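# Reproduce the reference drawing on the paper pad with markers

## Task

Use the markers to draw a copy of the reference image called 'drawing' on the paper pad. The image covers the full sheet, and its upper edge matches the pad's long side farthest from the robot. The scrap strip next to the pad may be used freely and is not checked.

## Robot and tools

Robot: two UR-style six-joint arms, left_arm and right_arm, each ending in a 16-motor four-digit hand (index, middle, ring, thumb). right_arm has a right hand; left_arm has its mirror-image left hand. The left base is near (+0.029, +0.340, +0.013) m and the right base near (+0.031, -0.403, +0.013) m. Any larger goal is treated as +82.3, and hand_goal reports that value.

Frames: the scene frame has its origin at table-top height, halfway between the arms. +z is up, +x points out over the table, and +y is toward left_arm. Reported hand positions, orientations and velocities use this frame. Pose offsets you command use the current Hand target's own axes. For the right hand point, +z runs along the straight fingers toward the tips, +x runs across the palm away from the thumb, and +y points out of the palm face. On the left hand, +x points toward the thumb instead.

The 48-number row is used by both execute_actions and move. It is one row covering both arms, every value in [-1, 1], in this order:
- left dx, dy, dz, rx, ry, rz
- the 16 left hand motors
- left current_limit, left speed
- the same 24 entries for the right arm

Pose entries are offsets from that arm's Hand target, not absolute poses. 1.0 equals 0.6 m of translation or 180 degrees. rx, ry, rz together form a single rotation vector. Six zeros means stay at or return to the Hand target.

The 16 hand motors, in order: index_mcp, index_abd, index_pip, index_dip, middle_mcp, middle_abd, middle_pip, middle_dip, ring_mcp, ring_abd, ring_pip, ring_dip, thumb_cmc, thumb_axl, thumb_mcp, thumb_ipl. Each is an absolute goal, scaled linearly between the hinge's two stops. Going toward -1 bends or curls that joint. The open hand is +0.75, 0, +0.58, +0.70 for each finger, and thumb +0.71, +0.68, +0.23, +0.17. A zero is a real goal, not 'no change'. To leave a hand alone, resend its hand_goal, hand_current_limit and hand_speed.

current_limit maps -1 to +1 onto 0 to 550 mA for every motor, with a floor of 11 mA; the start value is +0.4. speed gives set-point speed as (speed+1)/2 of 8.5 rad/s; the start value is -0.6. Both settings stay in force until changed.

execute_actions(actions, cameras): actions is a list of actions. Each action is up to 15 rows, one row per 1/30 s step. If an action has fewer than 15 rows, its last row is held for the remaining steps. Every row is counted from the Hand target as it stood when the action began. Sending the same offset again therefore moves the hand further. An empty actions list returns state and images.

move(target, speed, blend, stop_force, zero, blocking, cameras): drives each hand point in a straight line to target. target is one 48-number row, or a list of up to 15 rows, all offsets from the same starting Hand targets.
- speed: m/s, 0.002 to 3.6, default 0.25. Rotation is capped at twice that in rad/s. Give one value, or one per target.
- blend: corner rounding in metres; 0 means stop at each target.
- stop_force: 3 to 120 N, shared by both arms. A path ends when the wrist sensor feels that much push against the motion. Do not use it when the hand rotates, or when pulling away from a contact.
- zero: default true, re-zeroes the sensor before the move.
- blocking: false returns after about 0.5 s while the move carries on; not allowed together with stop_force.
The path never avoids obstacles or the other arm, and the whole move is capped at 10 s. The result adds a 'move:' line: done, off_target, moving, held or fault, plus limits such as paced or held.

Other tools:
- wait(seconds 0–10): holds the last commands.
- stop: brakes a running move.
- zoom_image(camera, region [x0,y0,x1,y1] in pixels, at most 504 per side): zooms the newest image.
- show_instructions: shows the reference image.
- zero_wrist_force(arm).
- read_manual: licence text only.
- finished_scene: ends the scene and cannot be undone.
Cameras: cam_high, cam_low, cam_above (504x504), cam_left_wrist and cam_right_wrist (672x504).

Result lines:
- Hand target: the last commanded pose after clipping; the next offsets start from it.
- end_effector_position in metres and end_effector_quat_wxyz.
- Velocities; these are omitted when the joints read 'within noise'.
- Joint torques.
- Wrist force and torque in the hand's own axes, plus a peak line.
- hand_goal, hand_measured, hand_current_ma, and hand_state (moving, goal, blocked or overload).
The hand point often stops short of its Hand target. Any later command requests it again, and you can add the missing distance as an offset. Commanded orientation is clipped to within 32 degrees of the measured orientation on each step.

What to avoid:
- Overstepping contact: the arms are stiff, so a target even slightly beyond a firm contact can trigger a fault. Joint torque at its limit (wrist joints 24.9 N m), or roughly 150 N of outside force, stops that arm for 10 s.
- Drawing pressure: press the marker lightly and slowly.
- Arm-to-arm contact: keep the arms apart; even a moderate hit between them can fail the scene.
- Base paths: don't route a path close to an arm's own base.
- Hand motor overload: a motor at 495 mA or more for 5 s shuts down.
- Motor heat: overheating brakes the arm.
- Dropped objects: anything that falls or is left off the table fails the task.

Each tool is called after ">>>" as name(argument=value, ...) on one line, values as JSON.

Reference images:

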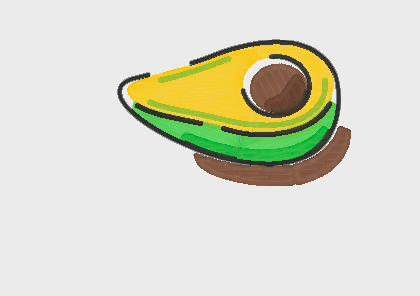

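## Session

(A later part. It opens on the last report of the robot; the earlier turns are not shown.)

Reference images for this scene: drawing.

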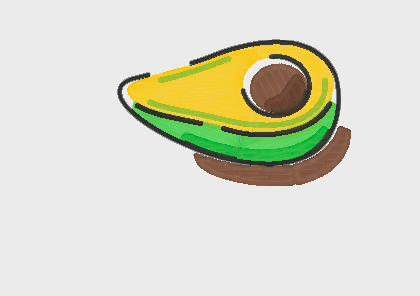

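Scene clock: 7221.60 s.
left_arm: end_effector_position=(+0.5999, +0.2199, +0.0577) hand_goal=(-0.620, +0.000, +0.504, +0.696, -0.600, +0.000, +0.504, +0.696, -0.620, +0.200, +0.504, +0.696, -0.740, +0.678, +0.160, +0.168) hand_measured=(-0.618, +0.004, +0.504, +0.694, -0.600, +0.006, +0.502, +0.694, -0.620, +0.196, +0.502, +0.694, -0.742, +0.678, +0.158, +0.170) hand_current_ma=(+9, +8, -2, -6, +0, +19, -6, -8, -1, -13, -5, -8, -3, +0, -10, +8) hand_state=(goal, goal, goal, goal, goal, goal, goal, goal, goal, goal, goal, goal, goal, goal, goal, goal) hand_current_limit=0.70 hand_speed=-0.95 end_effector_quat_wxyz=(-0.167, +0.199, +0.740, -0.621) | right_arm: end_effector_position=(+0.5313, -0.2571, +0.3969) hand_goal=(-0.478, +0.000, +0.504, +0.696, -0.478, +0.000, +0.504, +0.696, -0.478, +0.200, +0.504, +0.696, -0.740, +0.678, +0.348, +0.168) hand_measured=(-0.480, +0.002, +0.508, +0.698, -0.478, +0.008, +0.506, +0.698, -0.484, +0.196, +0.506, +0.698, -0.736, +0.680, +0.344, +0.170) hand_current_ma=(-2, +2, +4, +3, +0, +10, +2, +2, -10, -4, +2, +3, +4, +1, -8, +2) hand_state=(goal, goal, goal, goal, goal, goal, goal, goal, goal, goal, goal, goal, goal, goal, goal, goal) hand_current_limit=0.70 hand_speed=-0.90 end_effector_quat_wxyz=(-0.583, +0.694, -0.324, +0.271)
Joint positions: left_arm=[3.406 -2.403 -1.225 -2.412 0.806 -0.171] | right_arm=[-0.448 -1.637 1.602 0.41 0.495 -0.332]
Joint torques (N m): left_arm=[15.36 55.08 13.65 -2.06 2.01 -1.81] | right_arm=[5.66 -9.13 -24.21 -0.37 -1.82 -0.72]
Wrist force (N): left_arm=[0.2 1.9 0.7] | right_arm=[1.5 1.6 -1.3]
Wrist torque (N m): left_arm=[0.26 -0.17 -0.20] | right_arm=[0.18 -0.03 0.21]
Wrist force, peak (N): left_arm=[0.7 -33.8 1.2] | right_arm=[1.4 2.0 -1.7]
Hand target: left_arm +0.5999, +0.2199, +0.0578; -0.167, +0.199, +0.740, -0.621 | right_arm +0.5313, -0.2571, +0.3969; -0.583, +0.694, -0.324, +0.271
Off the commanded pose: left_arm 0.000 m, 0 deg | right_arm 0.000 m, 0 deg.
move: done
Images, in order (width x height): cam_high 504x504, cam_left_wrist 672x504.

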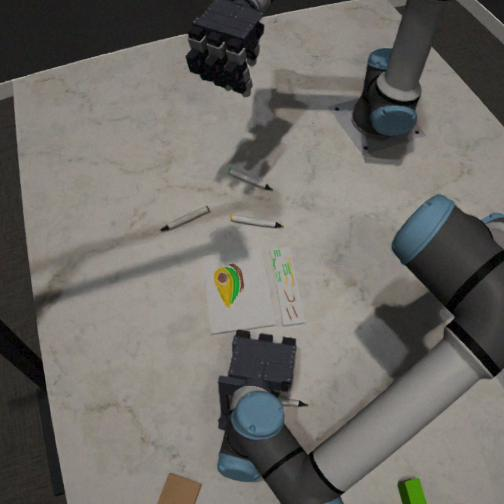

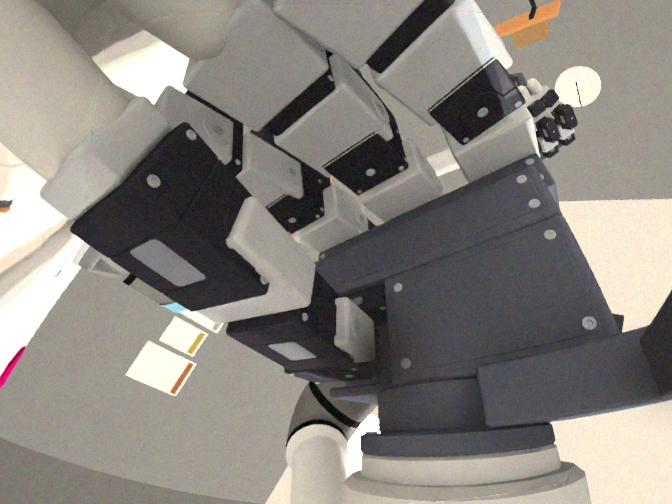

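>>> move(target=[[0,0.00133,0.00023,0,0,0,-0.60,0,0.504,0.696,-0.58,0,0.504,0.696,-0.60,0.2,0.504,0.696,-0.74,0.678,0.22,0.168,0.7,-0.95,0,0,0,0,0,0,-0.479,0,0.504,0.696,-0.479,0,0.504,0.696,-0.479,0.2,0.504,0.696,-0.74,0.678,0.348,0.168,0.7,-0.9],[0,-0.0082,-0.00145,0,0,0,-0.58,0,0.504,0.696,-0.56,0,0.504,0.696,-0.58,0.2,0.504,0.696,-0.74,0.678,0.348,0.168,0.7,-0.95,0,0,0,0,0,0,-0.479,0,0.504,0.696,-0.479,0,0.504,0.696,-0.479,0.2,0.504,0.696,-0.74,0.678,0.348,0.168,0.7,-0.9]], speed=0.01, cameras=["cam_high","cam_above"])

>>> move(target=[[0,-0.02,-0.0035,0,0,0,-0.479,0,0.504,0.696,-0.479,0,0.504,0.696,-0.479,0.2,0.504,0.696,-0.74,0.678,0.348,0.168,0.7,-0.9,0,0,0,0,0,0,-0.479,0,0.504,0.696,-0.479,0,0.504,0.696,-0.479,0.2,0.504,0.696,-0.74,0.678,0.348,0.168,0.7,-0.9],[0,-0.25,-0.044,0,0,0,-0.479,0,0.504,0.696,-0.479,0,0.504,0.696,-0.479,0.2,0.504,0.696,-0.74,0.678,0.348,0.168,0.7,-0.9,0,0,0,0,0,0,-0.479,0,0.504,0.696,-0.479,0,0.504,0.696,-0.479,0.2,0.504,0.696,-0.74,0.678,0.348,0.168,0.7,-0.9]], speed=[0.02,0.1], cameras=["cam_high","cam_above"])

Scene clock: 7236.30 s.
left_arm: end_effector_position=(+0.5999, +0.2199, +0.0628) hand_goal=(-0.580, +0.000, +0.504, +0.696, -0.560, +0.000, +0.504, +0.696, -0.580, +0.200, +0.504, +0.696, -0.740, +0.678, +0.348, +0.168) hand_measured=(-0.580, +0.004, +0.504, +0.694, -0.560, +0.006, +0.502, +0.694, -0.580, +0.196, +0.502, +0.694, -0.742, +0.678, +0.342, +0.170) hand_current_ma=(-2, +8, -2, -6, -1, +19, -6, -8, -2, -13, -5, -8, -3, +0, -22, +6) hand_state=(goal, goal, goal, goal, goal, goal, goal, goal, goal, goal, goal, goal, goal, goal, goal, goal) hand_current_limit=0.70 hand_speed=-0.95 end_effector_quat_wxyz=(-0.167, +0.199, +0.740, -0.621) | right_arm: end_effector_position=(+0.5313, -0.2571, +0.3969) hand_goal=(-0.478, +0.000, +0.504, +0.696, -0.478, +0.000, +0.504, +0.696, -0.478, +0.200, +0.504, +0.696, -0.740, +0.678, +0.348, +0.168) hand_measured=(-0.480, +0.002, +0.508, +0.698, -0.478, +0.008, +0.506, +0.698, -0.484, +0.196, +0.506, +0.698, -0.736, +0.680, +0.344, +0.170) hand_current_ma=(-2, +2, +4, +3, +0, +10, +2, +2, -10, -4, +2, +3, +4, +1, -8, +2) hand_state=(goal, goal, goal, goal, goal, goal, goal, goal, goal, goal, goal, goal, goal, goal, goal, goal) hand_current_limit=0.70 hand_speed=-0.90 end_effector_quat_wxyz=(-0.583, +0.694, -0.324, +0.271)
Joint positions: left_arm=[3.406 -2.397 -1.221 -2.421 0.806 -0.171] | right_arm=[-0.448 -1.637 1.602 0.41 0.495 -0.332]
Joint torques (N m): left_arm=[12.16 62.81 23.9 -2.92 1.28 -1.61] | right_arm=[5.38 -9.47 -23.88 -0.42 -1.93 -0.7]
Wrist force (N): left_arm=[-0.1 1.8 0.6] | right_arm=[1.6 1.7 -1.1]
Wrist torque (N m): left_arm=[0.26 -0.14 -0.22] | right_arm=[0.18 -0.06 0.22]
Wrist force, peak (N): left_arm=[0.1 2.0 0.9] | right_arm=[1.3 2.0 -1.7]
Hand target: left_arm +0.5999, +0.2199, +0.0628; -0.167, +0.199, +0.740, -0.621 | right_arm +0.5313, -0.2571, +0.3969; -0.583, +0.694, -0.324, +0.271
Off the commanded pose: left_arm 0.000 m, 0 deg | right_arm 0.000 m, 0 deg.
move: done
Images, in order (width x height): cam_high 504x504, cam_above 504x504.

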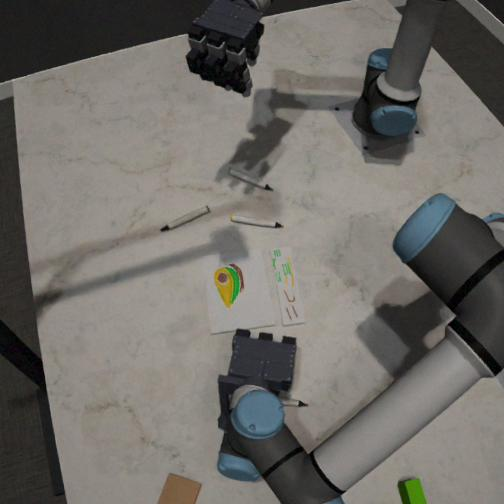

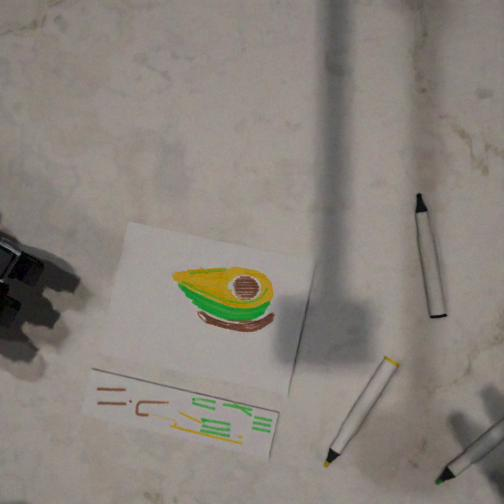

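Scene clock: 7239.00 s.
left_arm: end_effector_position=(+0.5999, +0.2198, +0.2150) hand_goal=(-0.478, +0.000, +0.504, +0.696, -0.478, +0.000, +0.504, +0.696, -0.478, +0.200, +0.504, +0.696, -0.740, +0.678, +0.348, +0.168) hand_measured=(-0.480, +0.004, +0.504, +0.694, -0.476, +0.006, +0.504, +0.694, -0.486, +0.196, +0.502, +0.694, -0.740, +0.678, +0.342, +0.170) hand_current_ma=(-5, +8, -2, -6, +7, +19, +0, -6, -32, -13, -5, -8, -3, +0, -21, +6) hand_state=(goal, goal, goal, goal, goal, goal, goal, goal, goal, goal, goal, goal, goal, goal, goal, goal) hand_current_limit=0.70 hand_speed=-0.90 end_effector_quat_wxyz=(-0.167, +0.199, +0.740, -0.621) | right_arm: end_effector_position=(+0.5313, -0.2571, +0.3969) hand_goal=(-0.478, +0.000, +0.504, +0.696, -0.478, +0.000, +0.504, +0.696, -0.478, +0.200, +0.504, +0.696, -0.740, +0.678, +0.348, +0.168) hand_measured=(-0.480, +0.002, +0.508, +0.698, -0.478, +0.008, +0.506, +0.698, -0.484, +0.196, +0.506, +0.698, -0.736, +0.680, +0.344, +0.170) hand_current_ma=(-2, +2, +4, +3, +0, +10, +2, +2, -10, -4, +2, +3, +4, +1, -8, +2) hand_state=(goal, goal, goal, goal, goal, goal, goal, goal, goal, goal, goal, goal, goal, goal, goal, goal) hand_current_limit=0.70 hand_speed=-0.90 end_effector_quat_wxyz=(-0.583, +0.694, -0.324, +0.271)
Joint positions: left_arm=[3.406 -2.272 -1.035 -2.732 0.805 -0.171] | right_arm=[-0.448 -1.637 1.602 0.41 0.495 -0.332]
Joint torques (N m): left_arm=[-11.79 61.34 24.93 -2.82 2.07 2.38] | right_arm=[6.27 -9.52 -24.86 -0.52 -1.81 -0.59]
Wrist force (N): left_arm=[0.1 1.6 0.6] | right_arm=[1.2 1.7 -1.0]
Wrist torque (N m): left_arm=[0.23 -0.15 -0.19] | right_arm=[0.18 0.00 0.18]
Wrist force, peak (N): left_arm=[0.0 2.6 0.8] | right_arm=[1.7 1.9 -1.1]
Hand target: left_arm +0.5999, +0.2198, +0.2151; -0.167, +0.199, +0.740, -0.621 | right_arm +0.5313, -0.2571, +0.3969; -0.583, +0.694, -0.324, +0.271
Off the commanded pose: left_arm 0.000 m, 0 deg | right_arm 0.000 m, 0 deg.
move: done
Images, in order (width x height): cam_high 504x504, cam_above 504x504.

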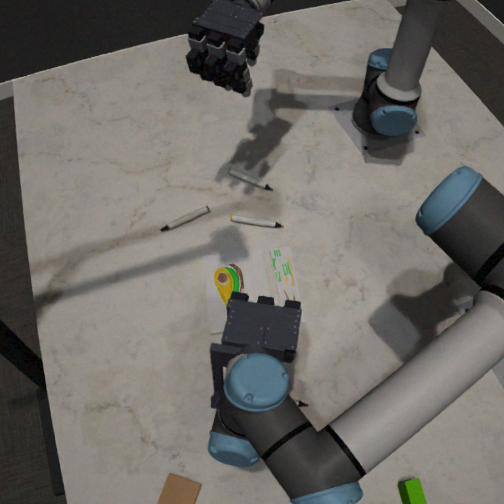

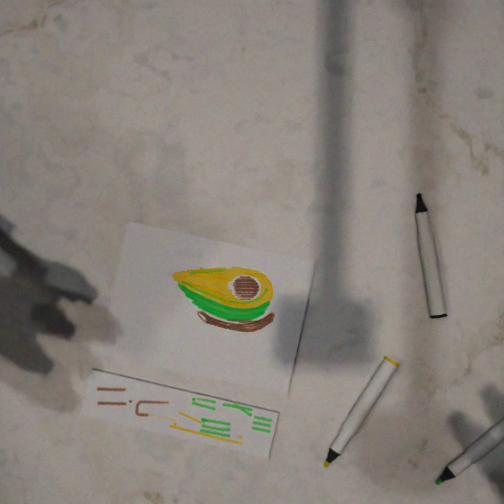

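>>> move(target=[0.222,-0.159,-0.2495,0,0,0,-0.479,0,0.504,0.696,-0.479,0,0.504,0.696,-0.479,0.2,0.504,0.696,-0.74,0.678,0.348,0.168,0.7,-0.9,0,0,0,0,0,0,-0.479,0,0.504,0.696,-0.479,0,0.504,0.696,-0.479,0.2,0.504,0.696,-0.74,0.678,0.348,0.168,0.7,-0.9], speed=0.2, cameras=["cam_high","cam_above"])

Scene clock: 7250.40 s.
left_arm: end_effector_position=(+0.5502, +0.3997, +0.3351) hand_goal=(-0.478, +0.000, +0.504, +0.696, -0.478, +0.000, +0.504, +0.696, -0.478, +0.200, +0.504, +0.696, -0.740, +0.678, +0.348, +0.168) hand_measured=(-0.480, +0.002, +0.504, +0.694, -0.474, +0.006, +0.504, +0.694, -0.486, +0.196, +0.502, +0.694, -0.740, +0.678, +0.344, +0.170) hand_current_ma=(-3, +7, -2, -6, +10, +19, +0, -6, -28, -13, -5, -8, -1, +0, -19, +6) hand_state=(goal, goal, goal, goal, goal, goal, goal, goal, goal, goal, goal, goal, goal, goal, goal, goal) hand_current_limit=0.70 hand_speed=-0.90 end_effector_quat_wxyz=(-0.167, +0.199, +0.740, -0.621) | right_arm: end_effector_position=(+0.5313, -0.2571, +0.3969) hand_goal=(-0.478, +0.000, +0.504, +0.696, -0.478, +0.000, +0.504, +0.696, -0.478, +0.200, +0.504, +0.696, -0.740, +0.678, +0.348, +0.168) hand_measured=(-0.480, +0.002, +0.508, +0.698, -0.478, +0.008, +0.506, +0.698, -0.484, +0.196, +0.506, +0.698, -0.736, +0.680, +0.344, +0.170) hand_current_ma=(-2, +2, +4, +3, +0, +10, +2, +2, -10, -4, +2, +3, +4, +1, -8, +2) hand_state=(goal, goal, goal, goal, goal, goal, goal, goal, goal, goal, goal, goal, goal, goal, goal, goal) hand_current_limit=0.70 hand_speed=-0.90 end_effector_quat_wxyz=(-0.583, +0.694, -0.324, +0.271)
Joint positions: left_arm=[3.679 -2.242 -0.776 -3.066 1.072 -0.097] | right_arm=[-0.448 -1.637 1.602 0.41 0.495 -0.332]
Joint torques (N m): left_arm=[15.77 43.2 25.91 -3.12 2.16 2.47] | right_arm=[5.3 -9.03 -24.34 -0.62 -1.87 -0.71]
Wrist force (N): left_arm=[0.1 1.9 -0.2] | right_arm=[1.3 1.8 -1.2]
Wrist torque (N m): left_arm=[0.35 -0.16 -0.25] | right_arm=[0.21 -0.01 0.19]
Wrist force, peak (N): left_arm=[-0.6 2.4 1.5] | right_arm=[1.8 2.0 -1.3]
Hand target: left_arm +0.5502, +0.3997, +0.3351; -0.167, +0.199, +0.740, -0.621 | right_arm +0.5313, -0.2571, +0.3969; -0.583, +0.694, -0.324, +0.271
Off the commanded pose: left_arm 0.000 m, 0 deg | right_arm 0.000 m, 0 deg.
move: done
Images, in order (width x height): cam_high 504x504, cam_above 504x504.

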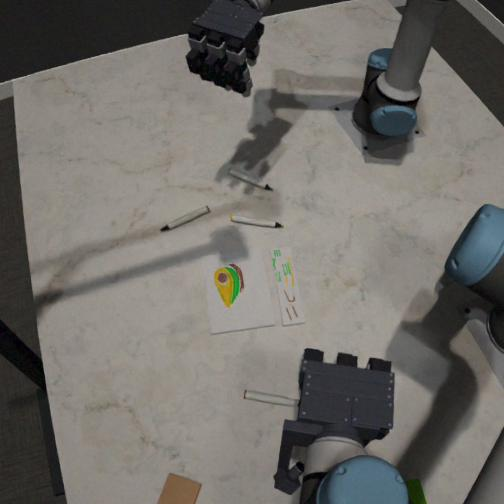

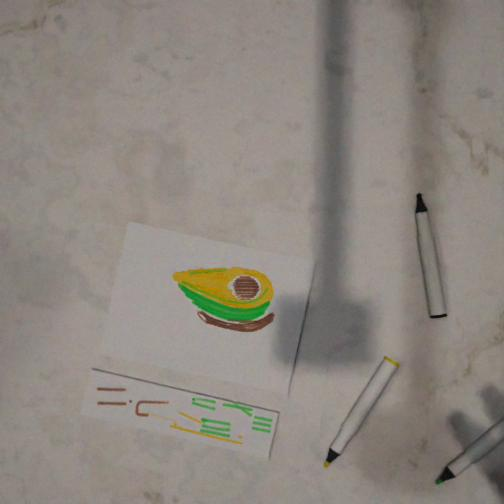

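>>> move(target=[0,0,0,0,0,0,-0.479,0,0.504,0.696,-0.479,0,0.504,0.696,-0.479,0.2,0.504,0.696,-0.74,0.678,0.348,0.168,0.7,-0.9,0.2548,0.2102,0.2192,0,0.5363,0.0945,-0.479,0,0.504,0.696,-0.479,0,0.504,0.696,-0.479,0.2,0.504,0.696,-0.74,0.678,0.348,0.168,0.7,-0.9], speed=0.25, cameras=["cam_above","cam_right_wrist"])

Scene clock: 7313.37 s.
left_arm: end_effector_position=(+0.5502, +0.3997, +0.3351) hand_goal=(-0.478, +0.000, +0.504, +0.696, -0.478, +0.000, +0.504, +0.696, -0.478, +0.200, +0.504, +0.696, -0.740, +0.678, +0.348, +0.168) hand_measured=(-0.480, +0.002, +0.504, +0.694, -0.474, +0.006, +0.504, +0.694, -0.486, +0.196, +0.502, +0.694, -0.740, +0.678, +0.344, +0.170) hand_current_ma=(-3, +7, -2, -6, +10, +19, +0, -6, -28, -13, -5, -8, -1, +0, -19, +6) hand_state=(goal, goal, goal, goal, goal, goal, goal, goal, goal, goal, goal, goal, goal, goal, goal, goal) hand_current_limit=0.70 hand_speed=-0.90 end_effector_quat_wxyz=(-0.167, +0.199, +0.740, -0.621) | right_arm: end_effector_position=(+0.7119, -0.3050, +0.2496) hand_goal=(-0.478, +0.000, +0.504, +0.696, -0.478, +0.000, +0.504, +0.696, -0.478, +0.200, +0.504, +0.696, -0.740, +0.678, +0.348, +0.168) hand_measured=(-0.480, +0.002, +0.508, +0.698, -0.478, +0.008, +0.506, +0.698, -0.484, +0.196, +0.506, +0.698, -0.736, +0.680, +0.344, +0.170) hand_current_ma=(-2, +2, +4, +3, +0, +10, +2, +2, -10, -4, +2, +3, +4, +1, -8, +2) hand_state=(goal, goal, goal, goal, goal, goal, goal, goal, goal, goal, goal, goal, goal, goal, goal, goal) hand_current_limit=0.70 hand_speed=-0.90 end_effector_quat_wxyz=(+0.177, -0.211, +0.737, -0.618)
Joint positions: left_arm=[3.679 -2.242 -0.776 -3.066 1.072 -0.097] | right_arm=[0.189 -0.926 1.064 0.365 2.771 0.473]
Joint torques (N m): left_arm=[15.17 43.1 25.2 -3.12 2.1 2.31] | right_arm=[-5.57 -33.06 -25.62 3.71 2.14 1.84]
Wrist force (N): left_arm=[0.3 1.8 -0.3] | right_arm=[1.2 1.6 -1.3]
Wrist torque (N m): left_arm=[0.34 -0.19 -0.23] | right_arm=[0.22 -0.01 0.02]
Wrist force, peak (N): left_arm=[0.3 2.1 -0.1] | right_arm=[1.5 2.0 -1.8]
Hand target: left_arm +0.5502, +0.3997, +0.3351; -0.167, +0.199, +0.740, -0.621 | right_arm +0.7119, -0.3050, +0.2496; +0.177, -0.211, +0.737, -0.618
Off the commanded pose: left_arm 0.000 m, 0 deg | right_arm 0.000 m, 0 deg.
move: done
Images, in order (width x height): cam_above 504x504, cam_right_wrist 672x504.

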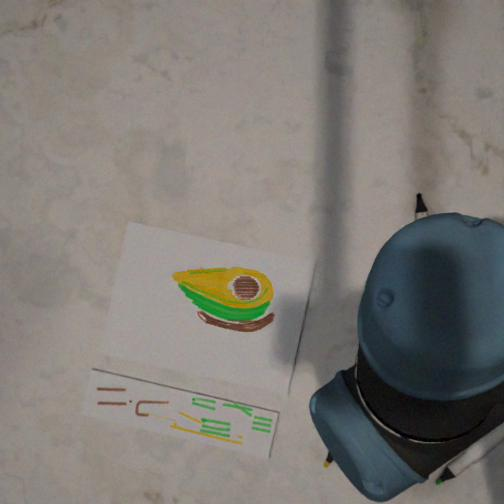

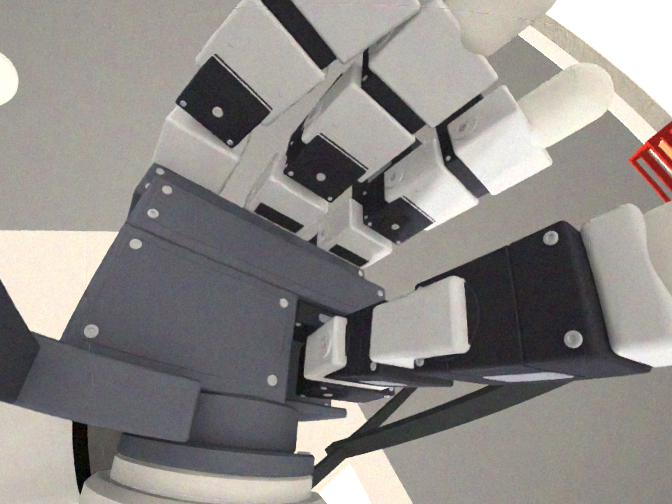

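>>> move(target=[[0,0,0,0,0,0,-0.479,0,0.504,0.696,-0.479,0,0.504,0.696,-0.479,0.2,0.504,0.696,-0.74,0.678,0.348,0.168,0.7,-0.9,0.015,0.205,0.032,0,0.0383,0.00675,-0.479,0,0.504,0.696,-0.479,0,0.504,0.696,-0.479,0.2,0.504,0.696,-0.74,0.678,0.348,0.168,0.7,-0.9],[0,0,0,0,0,0,-0.479,0,0.504,0.696,-0.479,0,0.504,0.696,-0.479,0.2,0.504,0.696,-0.74,0.678,0.348,0.168,0.7,-0.9,0.015,0.2873,0.0465,0,0.0383,0.00675,-0.479,0,0.504,0.696,-0.479,0,0.504,0.696,-0.479,0.2,0.504,0.696,-0.74,0.678,0.348,0.168,0.7,-0.9]], speed=[0.15,0.06], cameras=["cam_high","cam_low","cam_right_wrist"])

Scene clock: 7535.27 s.
left_arm: end_effector_position=(+0.5502, +0.3997, +0.3351) hand_goal=(-0.478, +0.000, +0.504, +0.696, -0.478, +0.000, +0.504, +0.696, -0.478, +0.200, +0.504, +0.696, -0.740, +0.678, +0.348, +0.168) hand_measured=(-0.480, +0.002, +0.504, +0.694, -0.474, +0.006, +0.504, +0.694, -0.486, +0.196, +0.502, +0.694, -0.740, +0.678, +0.344, +0.170) hand_current_ma=(-3, +7, -2, -6, +10, +19, +0, -6, -28, -13, -5, -8, -1, +0, -19, +6) hand_state=(goal, goal, goal, goal, goal, goal, goal, goal, goal, goal, goal, goal, goal, goal, goal, goal) hand_current_limit=0.70 hand_speed=-0.90 end_effector_quat_wxyz=(-0.167, +0.199, +0.740, -0.621) | right_arm: end_effector_position=(+0.7028, -0.3076, +0.0751) hand_goal=(-0.478, +0.000, +0.504, +0.696, -0.478, +0.000, +0.504, +0.696, -0.478, +0.200, +0.504, +0.696, -0.740, +0.678, +0.348, +0.168) hand_measured=(-0.480, +0.002, +0.508, +0.698, -0.478, +0.008, +0.506, +0.698, -0.484, +0.196, +0.506, +0.698, -0.736, +0.680, +0.344, +0.170) hand_current_ma=(-2, +2, +4, +3, +1, +10, +2, +2, -10, -4, +2, +3, +4, +1, -8, +2) hand_state=(goal, goal, goal, goal, goal, goal, goal, goal, goal, goal, goal, goal, goal, goal, goal, goal) hand_current_limit=0.70 hand_speed=-0.90 end_effector_quat_wxyz=(+0.139, -0.166, +0.748, -0.627)
Joint positions: left_arm=[3.679 -2.242 -0.776 -3.066 1.072 -0.097] | right_arm=[0.204 -0.687 1.143 0.295 2.883 0.733]
Joint torques (N m): left_arm=[14.22 43.06 24.9 -3.16 2.09 2.21] | right_arm=[6.87 -38.41 -8.19 -1.02 1.31 -1.2]
Wrist force (N): left_arm=[0.2 1.7 -0.2] | right_arm=[1.2 1.5 -1.4]
Wrist torque (N m): left_arm=[0.32 -0.17 -0.24] | right_arm=[0.21 -0.02 0.12]
Wrist force, peak (N): left_arm=[0.4 2.2 -0.2] | right_arm=[1.3 2.7 -1.6]
Hand target: left_arm +0.5502, +0.3997, +0.3351; -0.167, +0.199, +0.740, -0.621 | right_arm +0.7028, -0.3076, +0.0750; +0.139, -0.166, +0.748, -0.627
Off the commanded pose: left_arm 0.000 m, 0 deg | right_arm 0.000 m, 0 deg.
move: done
Images, in order (width x height): cam_high 504x504, cam_low 504x504, cam_right_wrist 672x504.

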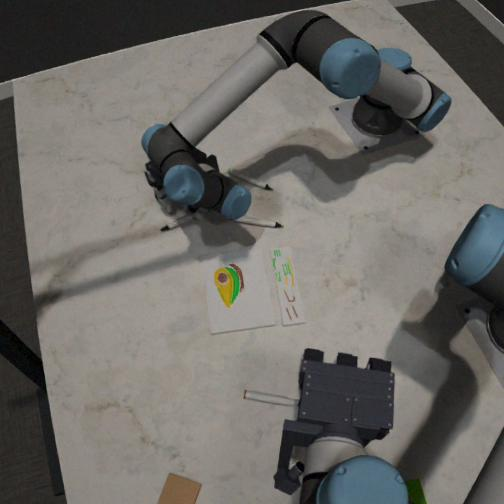

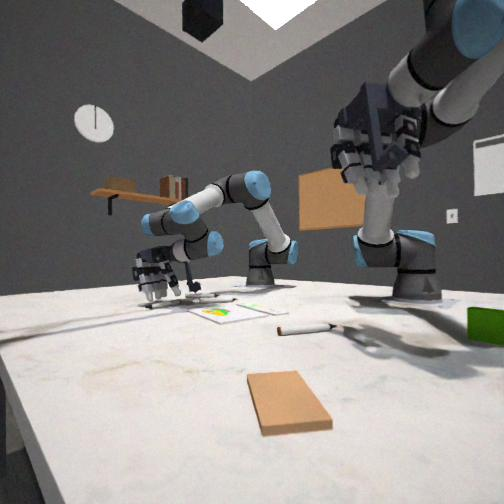

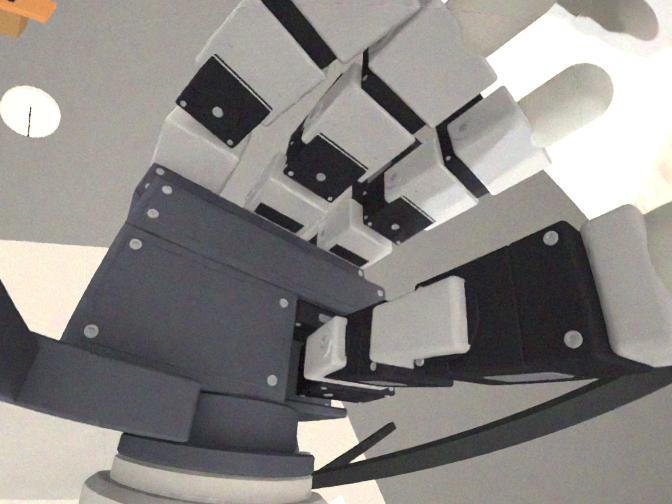

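>>> zoom_image(camera="cam_low", region=[110, 210, 250, 320])

>>> zoom_image(camera="cam_high", region=[120, 120, 300, 250])

Scaled by 3.600 from the camera's 504x504 image, which has a finer 720x720 frame.

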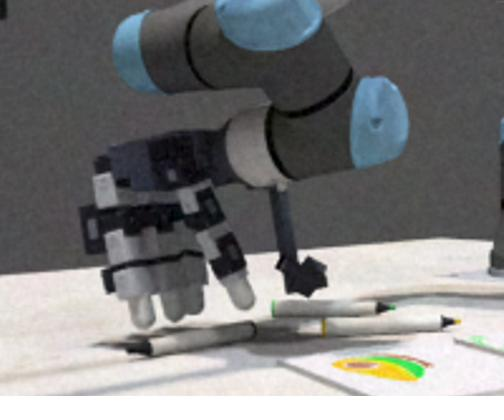

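Scaled by 2.800 from the camera's 504x504 image, which has a finer 720x720 frame.

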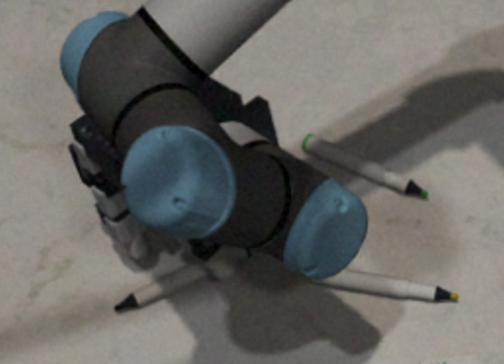

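>>> move(target=[0,0,0,0,0,0,-0.479,0,0.504,0.696,-0.479,0,0.504,0.696,-0.479,0.2,0.504,0.696,-0.74,0.678,0.348,0.168,0.7,-0.9,0,0.0279,0.0049,0,0,0,-0.479,0,0.504,0.696,-0.479,0,0.504,0.696,-0.479,0.2,0.504,0.696,-0.74,0.678,0.348,0.168,0.7,-0.9], speed=0.015, stop_force=3, cameras=["cam_low"])

>>> zoom_image(camera="cam_low", region=[110, 210, 250, 320])

Scene clock: 7547.43 s.
left_arm: end_effector_position=(+0.5502, +0.3997, +0.3351) hand_goal=(-0.478, +0.000, +0.504, +0.696, -0.478, +0.000, +0.504, +0.696, -0.478, +0.200, +0.504, +0.696, -0.740, +0.678, +0.348, +0.168) hand_measured=(-0.480, +0.002, +0.504, +0.694, -0.474, +0.006, +0.504, +0.694, -0.486, +0.196, +0.502, +0.694, -0.740, +0.678, +0.344, +0.170) hand_current_ma=(-3, +7, -2, -6, +10, +19, +0, -6, -28, -13, -5, -8, -1, +0, -19, +6) hand_state=(goal, goal, goal, goal, goal, goal, goal, goal, goal, goal, goal, goal, goal, goal, goal, goal) hand_current_limit=0.70 hand_speed=-0.90 end_effector_quat_wxyz=(-0.167, +0.199, +0.740, -0.621) | right_arm: end_effector_position=(+0.7028, -0.3076, +0.0580) hand_goal=(-0.478, +0.000, +0.504, +0.696, -0.478, +0.000, +0.504, +0.696, -0.478, +0.200, +0.504, +0.696, -0.740, +0.678, +0.348, +0.168) hand_measured=(-0.480, +0.002, +0.508, +0.698, -0.478, +0.008, +0.506, +0.698, -0.484, +0.196, +0.506, +0.698, -0.736, +0.680, +0.344, +0.170) hand_current_ma=(-2, +2, +4, +3, +1, +10, +2, +2, -10, -4, +2, +3, +4, +1, -8, +2) hand_state=(goal, goal, goal, goal, goal, goal, goal, goal, goal, goal, goal, goal, goal, goal, goal, goal) hand_current_limit=0.70 hand_speed=-0.90 end_effector_quat_wxyz=(+0.139, -0.166, +0.748, -0.627)
Joint positions: left_arm=[3.679 -2.242 -0.776 -3.066 1.072 -0.097] | right_arm=[0.204 -0.667 1.153 0.265 2.883 0.733]
Joint torques (N m): left_arm=[13.72 43.31 24.82 -3.04 2.05 2.28] | right_arm=[7.34 -39.15 -8.95 -0.81 2.35 -0.98]
Wrist force (N): left_arm=[0.2 1.9 0.0] | right_arm=[1.2 1.4 -1.8]
Wrist torque (N m): left_arm=[0.32 -0.16 -0.25] | right_arm=[0.23 -0.01 0.11]
Wrist force, peak (N): left_arm=[0.3 2.2 -0.1] | right_arm=[1.8 1.7 -1.7]
Hand target: left_arm +0.5502, +0.3997, +0.3351; -0.167, +0.199, +0.740, -0.621 | right_arm +0.7028, -0.3076, +0.0580; +0.139, -0.166, +0.748, -0.627
Off the commanded pose: left_arm 0.000 m, 0 deg | right_arm 0.000 m, 0 deg.
move: done
Images, in order (width x height): cam_low 504x504.

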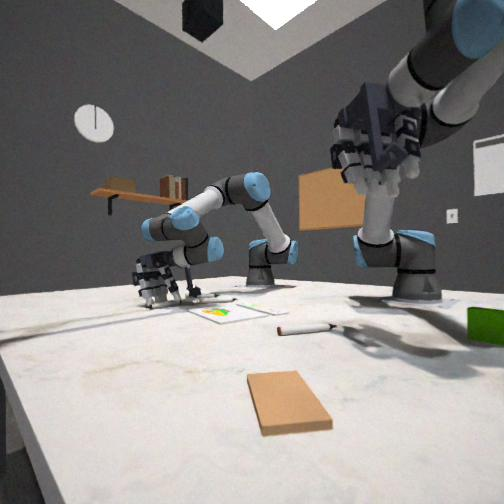

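Scaled by 3.600 from the camera's 504x504 image, which has a finer 720x720 frame.

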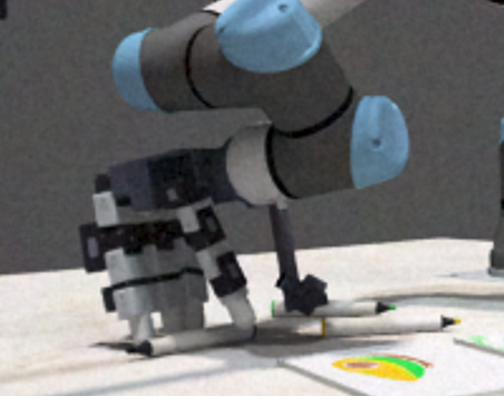

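>>> move(target=[[0,0,0,0,0,0,-0.479,0,0.504,0.696,-0.479,0,0.504,0.696,-0.479,0.2,0.504,0.696,-0.74,0.678,0.348,0.168,0.7,-0.9,0,0,0,0,0,0,-0.575,0,0.504,0.696,-0.575,0,0.504,0.696,-0.575,0.2,0.504,0.696,-0.74,0.678,0.30,0.168,0.7,-0.95],[0,0,0,0,0,0,-0.479,0,0.504,0.696,-0.479,0,0.504,0.696,-0.479,0.2,0.504,0.696,-0.74,0.678,0.348,0.168,0.7,-0.9,0,0.00575,0.00101,0,0,0,-0.616,0,0.504,0.696,-0.616,0,0.504,0.696,-0.616,0.2,0.504,0.696,-0.74,0.678,0.25,0.168,0.7,-0.95]], speed=0.01, cameras=["cam_low","cam_above"])

>>> zoom_image(camera="cam_low", region=[110, 210, 250, 320])

Scene clock: 7581.97 s.
left_arm: end_effector_position=(+0.5502, +0.3997, +0.3351) hand_goal=(-0.478, +0.000, +0.504, +0.696, -0.478, +0.000, +0.504, +0.696, -0.478, +0.200, +0.504, +0.696, -0.740, +0.678, +0.348, +0.168) hand_measured=(-0.480, +0.002, +0.504, +0.694, -0.474, +0.006, +0.504, +0.694, -0.486, +0.196, +0.502, +0.694, -0.740, +0.678, +0.344, +0.170) hand_current_ma=(-3, +7, -2, -6, +10, +19, +0, -6, -28, -13, -5, -8, -1, +0, -19, +6) hand_state=(goal, goal, goal, goal, goal, goal, goal, goal, goal, goal, goal, goal, goal, goal, goal, goal) hand_current_limit=0.70 hand_speed=-0.90 end_effector_quat_wxyz=(-0.167, +0.199, +0.740, -0.621) | right_arm: end_effector_position=(+0.7028, -0.3075, +0.0545) hand_goal=(-0.616, +0.000, +0.504, +0.696, -0.616, +0.000, +0.504, +0.696, -0.616, +0.200, +0.504, +0.696, -0.740, +0.678, +0.250, +0.168) hand_measured=(-0.608, +0.002, +0.508, +0.698, -0.604, +0.008, +0.506, +0.698, -0.612, +0.196, +0.506, +0.698, -0.736, +0.680, +0.252, +0.170) hand_current_ma=(+12, +2, +4, +3, +20, +10, +2, +2, +4, -4, +2, +3, +4, +1, +1, +2) hand_state=(goal, goal, goal, goal, goal, goal, goal, goal, goal, goal, goal, goal, goal, goal, goal, goal) hand_current_limit=0.70 hand_speed=-0.95 end_effector_quat_wxyz=(+0.139, -0.166, +0.748, -0.627)
Joint positions: left_arm=[3.679 -2.242 -0.776 -3.066 1.072 -0.097] | right_arm=[0.204 -0.662 1.155 0.259 2.883 0.733]
Joint torques (N m): left_arm=[12.71 43.37 25.12 -2.84 2.1 2.1] | right_arm=[6.73 -39.14 -9.01 -0.72 2.38 -0.44]
Wrist force (N): left_arm=[0.5 2.0 -0.2] | right_arm=[1.3 1.6 -1.5]
Wrist torque (N m): left_arm=[0.35 -0.20 -0.23] | right_arm=[0.25 -0.02 0.13]
Wrist force, peak (N): left_arm=[0.2 2.2 -0.1] | right_arm=[1.5 1.8 -1.7]
Hand target: left_arm +0.5502, +0.3997, +0.3351; -0.167, +0.199, +0.740, -0.621 | right_arm +0.7028, -0.3075, +0.0545; +0.139, -0.166, +0.748, -0.627
Off the commanded pose: left_arm 0.000 m, 0 deg | right_arm 0.000 m, 0 deg.
move: done
Images, in order (width x height): cam_low 504x504, cam_above 504x504.

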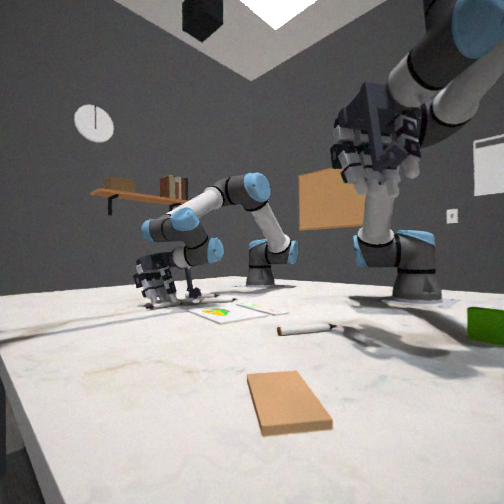

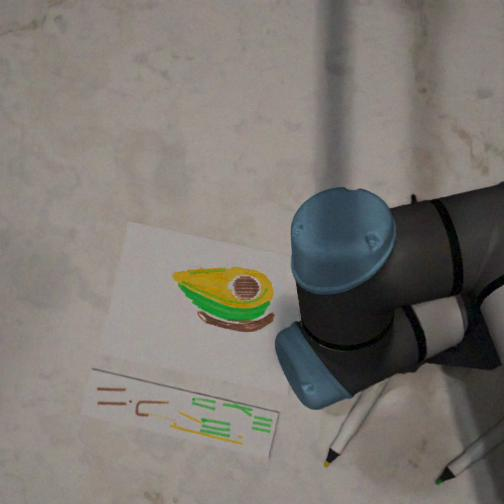

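Scaled by 3.600 from the camera's 504x504 image, which has a finer 720x720 frame.

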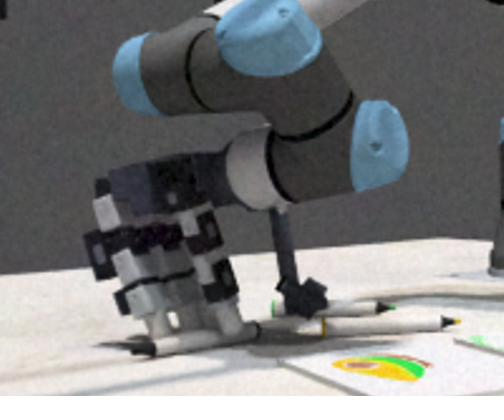

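>>> move(target=[[0,0,0,0,0,0,-0.479,0,0.504,0.696,-0.479,0,0.504,0.696,-0.479,0.2,0.504,0.696,-0.74,0.678,0.348,0.168,0.7,-0.9,0,0.00345,0.0006,0,0,0,-0.616,0,0.504,0.696,-0.616,0,0.504,0.696,-0.616,0.2,0.504,0.696,-0.74,0.678,0.25,0.168,0.7,-0.95],[0,0,0,0,0,0,-0.479,0,0.504,0.696,-0.479,0,0.504,0.696,-0.479,0.2,0.504,0.696,-0.74,0.678,0.348,0.168,0.7,-0.9,0,0.00345,0.0006,0,0,0,-0.616,0,0.504,0.696,-0.616,0,0.504,0.696,-0.616,0.2,0.504,0.696,-0.74,0.678,0.11,0.168,0.7,-0.95],[0,0,0,0,0,0,-0.479,0,0.504,0.696,-0.479,0,0.504,0.696,-0.479,0.2,0.504,0.696,-0.74,0.678,0.348,0.168,0.7,-0.9,0,0.00345,0.0006,0,0,0,-0.65,0,0.504,0.696,-0.64,0,0.504,0.696,-0.65,0.2,0.504,0.696,-0.74,0.678,0.03,0.168,0.7,-0.95]], speed=0.01, cameras=["cam_low","cam_high"])

>>> zoom_image(camera="cam_low", region=[110, 210, 250, 320])

Scene clock: 7591.73 s.
left_arm: end_effector_position=(+0.5502, +0.3997, +0.3351) hand_goal=(-0.478, +0.000, +0.504, +0.696, -0.478, +0.000, +0.504, +0.696, -0.478, +0.200, +0.504, +0.696, -0.740, +0.678, +0.348, +0.168) hand_measured=(-0.480, +0.002, +0.504, +0.694, -0.474, +0.006, +0.504, +0.694, -0.486, +0.196, +0.502, +0.694, -0.740, +0.678, +0.344, +0.170) hand_current_ma=(-3, +7, -2, -6, +10, +19, +0, -6, -28, -13, -5, -8, -1, +0, -19, +6) hand_state=(goal, goal, goal, goal, goal, goal, goal, goal, goal, goal, goal, goal, goal, goal, goal, goal) hand_current_limit=0.70 hand_speed=-0.90 end_effector_quat_wxyz=(-0.167, +0.199, +0.740, -0.621) | right_arm: end_effector_position=(+0.7028, -0.3075, +0.0524) hand_goal=(-0.650, +0.000, +0.504, +0.696, -0.640, +0.000, +0.504, +0.696, -0.650, +0.200, +0.504, +0.696, -0.740, +0.678, +0.030, +0.168) hand_measured=(-0.610, +0.002, +0.514, +0.698, -0.606, +0.008, +0.512, +0.698, -0.614, +0.196, +0.512, +0.698, -0.738, +0.680, +0.136, +0.192) hand_current_ma=(+108, +2, +14, +3, +84, +10, +12, +2, +93, -4, +11, +3, +3, +1, +466, +73) hand_state=(blocked, goal, goal, goal, blocked, goal, goal, goal, blocked, goal, goal, goal, goal, goal, blocked, moving) hand_current_limit=0.70 hand_speed=-0.95 end_effector_quat_wxyz=(+0.139, -0.166, +0.748, -0.627)
Joint positions: left_arm=[3.679 -2.242 -0.776 -3.066 1.072 -0.097] | right_arm=[0.204 -0.66 1.156 0.255 2.883 0.733]
Joint torques (N m): left_arm=[12.8 43.72 24.18 -2.79 2.07 2.12] | right_arm=[7.03 -38.98 -8.95 -0.63 2.2 1.22]
Wrist force (N): left_arm=[0.2 1.9 0.0] | right_arm=[1.3 -2.0 -3.0]
Wrist torque (N m): left_arm=[0.33 -0.16 -0.24] | right_arm=[-0.05 -0.01 0.08]
Wrist force, peak (N): left_arm=[0.2 2.2 -0.2] | right_arm=[1.3 -2.0 -3.0]
Hand target: left_arm +0.5502, +0.3997, +0.3351; -0.167, +0.199, +0.740, -0.621 | right_arm +0.7028, -0.3075, +0.0524; +0.139, -0.166, +0.748, -0.627
Off the commanded pose: left_arm 0.000 m, 0 deg | right_arm 0.000 m, 0 deg.
move: done
Images, in order (width x height): cam_high 504x504, cam_low 504x504.

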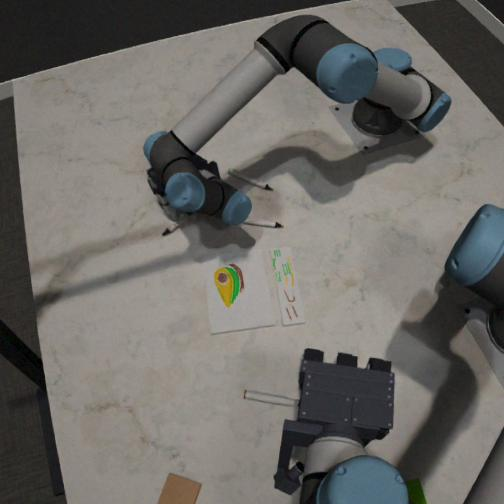

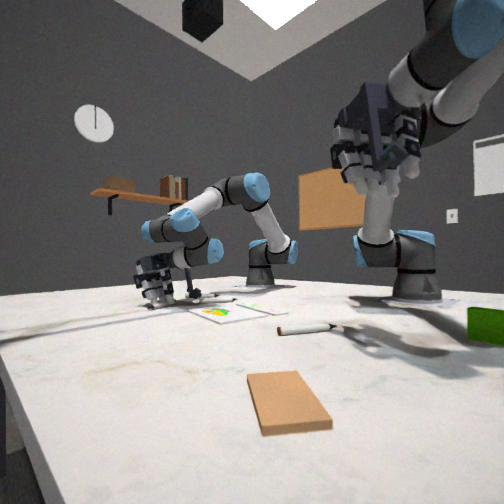

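Scaled by 3.600 from the camera's 504x504 image, which has a finer 720x720 frame.

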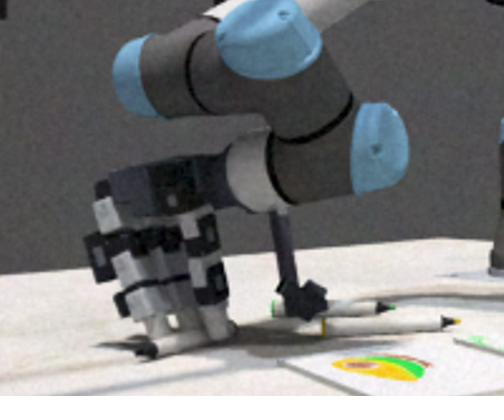

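>>> move(target=[0,0,0,0,0,0,-0.479,0,0.504,0.696,-0.479,0,0.504,0.696,-0.479,0.2,0.504,0.696,-0.74,0.678,0.348,0.168,0.7,-0.9,0,0,0,0,0,0,-0.68,0,0.504,0.696,-0.66,0,0.504,0.696,-0.68,0.2,0.504,0.696,-0.74,0.678,-0.03,0.168,0.7,-0.95], speed=0.01)

>>> move(target=[[0,0,0,0,0,0,-0.479,0,0.504,0.696,-0.479,0,0.504,0.696,-0.479,0.2,0.504,0.696,-0.74,0.678,0.348,0.168,0.7,-0.9,0,-0.0164,-0.0029,0,0,0,-0.68,0,0.504,0.696,-0.66,0,0.504,0.696,-0.68,0.2,0.504,0.696,-0.74,0.678,-0.03,0.168,0.7,-0.95],[0,0,0,0,0,0,-0.479,0,0.504,0.696,-0.479,0,0.504,0.696,-0.479,0.2,0.504,0.696,-0.74,0.678,0.348,0.168,0.7,-0.9,0,-0.0821,-0.0145,0,0,0,-0.68,0,0.504,0.696,-0.66,0,0.504,0.696,-0.68,0.2,0.504,0.696,-0.74,0.678,-0.03,0.168,0.7,-0.95]], speed=[0.015,0.05], cameras=["cam_low","cam_above"])

>>> zoom_image(camera="cam_low", region=[110, 200, 250, 310])

Scene clock: 7604.07 s.
left_arm: end_effector_position=(+0.5502, +0.3997, +0.3351) hand_goal=(-0.478, +0.000, +0.504, +0.696, -0.478, +0.000, +0.504, +0.696, -0.478, +0.200, +0.504, +0.696, -0.740, +0.678, +0.348, +0.168) hand_measured=(-0.480, +0.002, +0.504, +0.694, -0.474, +0.006, +0.504, +0.694, -0.486, +0.196, +0.502, +0.694, -0.740, +0.678, +0.344, +0.170) hand_current_ma=(-3, +7, -2, -6, +10, +19, +0, -6, -28, -13, -5, -8, -1, +0, -19, +6) hand_state=(goal, goal, goal, goal, goal, goal, goal, goal, goal, goal, goal, goal, goal, goal, goal, goal) hand_current_limit=0.70 hand_speed=-0.90 end_effector_quat_wxyz=(-0.167, +0.199, +0.740, -0.621) | right_arm: end_effector_position=(+0.7028, -0.3075, +0.0524) hand_goal=(-0.680, +0.000, +0.504, +0.696, -0.660, +0.000, +0.504, +0.696, -0.680, +0.200, +0.504, +0.696, -0.740, +0.678, -0.030, +0.168) hand_measured=(-0.616, +0.002, +0.518, +0.700, -0.610, +0.008, +0.514, +0.700, -0.620, +0.196, +0.516, +0.700, -0.738, +0.680, +0.136, +0.194) hand_current_ma=(+203, +2, +25, +6, +143, +10, +18, +4, +186, -4, +20, +6, +3, +1, +467, +78) hand_state=(blocked, goal, goal, goal, blocked, goal, goal, goal, blocked, goal, goal, goal, goal, goal, blocked, blocked) hand_current_limit=0.70 hand_speed=-0.95 end_effector_quat_wxyz=(+0.139, -0.166, +0.748, -0.627)
Joint positions: left_arm=[3.679 -2.242 -0.776 -3.066 1.072 -0.097] | right_arm=[0.204 -0.66 1.156 0.255 2.883 0.733]
Joint torques (N m): left_arm=[11.78 43.65 24.15 -2.78 2.07 1.99] | right_arm=[4.13 -39.06 -8.71 -0.5 1.24 0.53]
Wrist force (N): left_arm=[0.4 2.0 0.0] | right_arm=[1.8 -3.1 -1.5]
Wrist torque (N m): left_arm=[0.33 -0.19 -0.23] | right_arm=[-0.08 -0.08 0.07]
Wrist force, peak (N): left_arm=[0.4 2.2 -0.3] | right_arm=[1.4 -2.5 -3.1]
Hand target: left_arm +0.5502, +0.3997, +0.3351; -0.167, +0.199, +0.740, -0.621 | right_arm +0.7028, -0.3075, +0.0524; +0.139, -0.166, +0.748, -0.627
Off the commanded pose: left_arm 0.000 m, 0 deg | right_arm 0.000 m, 0 deg.
move: done

Scene clock: 7606.10 s.
left_arm: end_effector_position=(+0.5502, +0.3997, +0.3351) hand_goal=(-0.478, +0.000, +0.504, +0.696, -0.478, +0.000, +0.504, +0.696, -0.478, +0.200, +0.504, +0.696, -0.740, +0.678, +0.348, +0.168) hand_measured=(-0.480, +0.002, +0.504, +0.694, -0.474, +0.006, +0.504, +0.694, -0.486, +0.196, +0.502, +0.694, -0.740, +0.678, +0.344, +0.170) hand_current_ma=(-3, +7, -2, -6, +10, +19, +0, -6, -28, -13, -5, -8, -1, +0, -19, +6) hand_state=(goal, goal, goal, goal, goal, goal, goal, goal, goal, goal, goal, goal, goal, goal, goal, goal) hand_current_limit=0.70 hand_speed=-0.90 end_effector_quat_wxyz=(-0.167, +0.199, +0.740, -0.621) | right_arm: end_effector_position=(+0.7028, -0.3076, +0.1024) hand_goal=(-0.680, +0.000, +0.504, +0.696, -0.660, +0.000, +0.504, +0.696, -0.680, +0.200, +0.504, +0.696, -0.740, +0.678, -0.030, +0.168) hand_measured=(-0.616, +0.002, +0.522, +0.704, -0.610, +0.008, +0.518, +0.702, -0.620, +0.196, +0.518, +0.702, -0.736, +0.680, +0.134, +0.194) hand_current_ma=(+203, +2, +35, +10, +143, +10, +23, +7, +186, -4, +24, +7, +3, +1, +467, +79) hand_state=(blocked, goal, goal, goal, blocked, goal, goal, goal, blocked, goal, goal, goal, goal, goal, blocked, blocked) hand_current_limit=0.70 hand_speed=-0.95 end_effector_quat_wxyz=(+0.139, -0.166, +0.748, -0.627)
Joint positions: left_arm=[3.679 -2.242 -0.776 -3.066 1.072 -0.097] | right_arm=[0.204 -0.716 1.123 0.344 2.883 0.733]
Joint torques (N m): left_arm=[10.85 43.87 23.96 -2.76 1.97 2.02] | right_arm=[-4.7 -62.4 -23.35 3.79 0.3 2.06]
Wrist force (N): left_arm=[0.4 1.7 -0.1] | right_arm=[1.4 1.8 -1.5]
Wrist torque (N m): left_arm=[0.30 -0.19 -0.23] | right_arm=[0.27 -0.04 0.11]
Wrist force, peak (N): left_arm=[0.3 2.0 -0.1] | right_arm=[1.6 -2.7 -1.3]
Hand target: left_arm +0.5502, +0.3997, +0.3351; -0.167, +0.199, +0.740, -0.621 | right_arm +0.7028, -0.3076, +0.1024; +0.139, -0.166, +0.748, -0.627
Off the commanded pose: left_arm 0.000 m, 0 deg | right_arm 0.000 m, 0 deg.
move: done
Images, in order (width x height): cam_low 504x504, cam_above 504x504.

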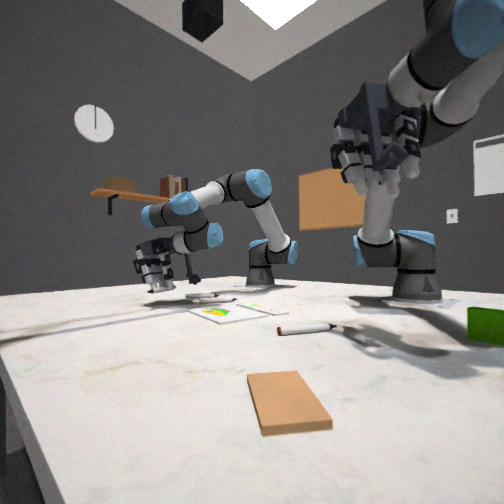

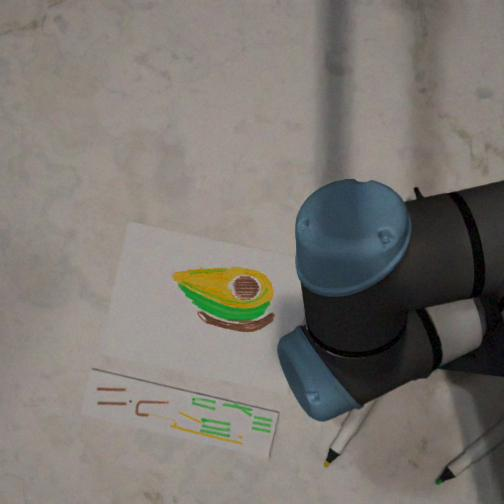

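Scaled by 3.600 from the camera's 504x504 image, which has a finer 720x720 frame.

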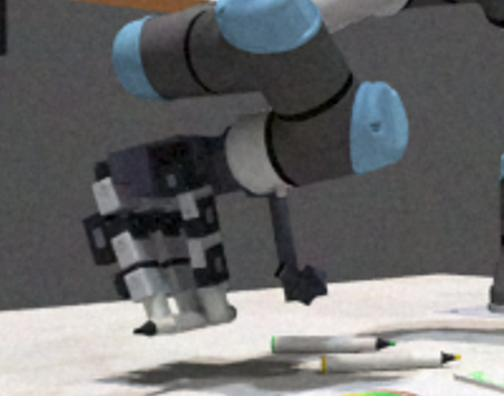

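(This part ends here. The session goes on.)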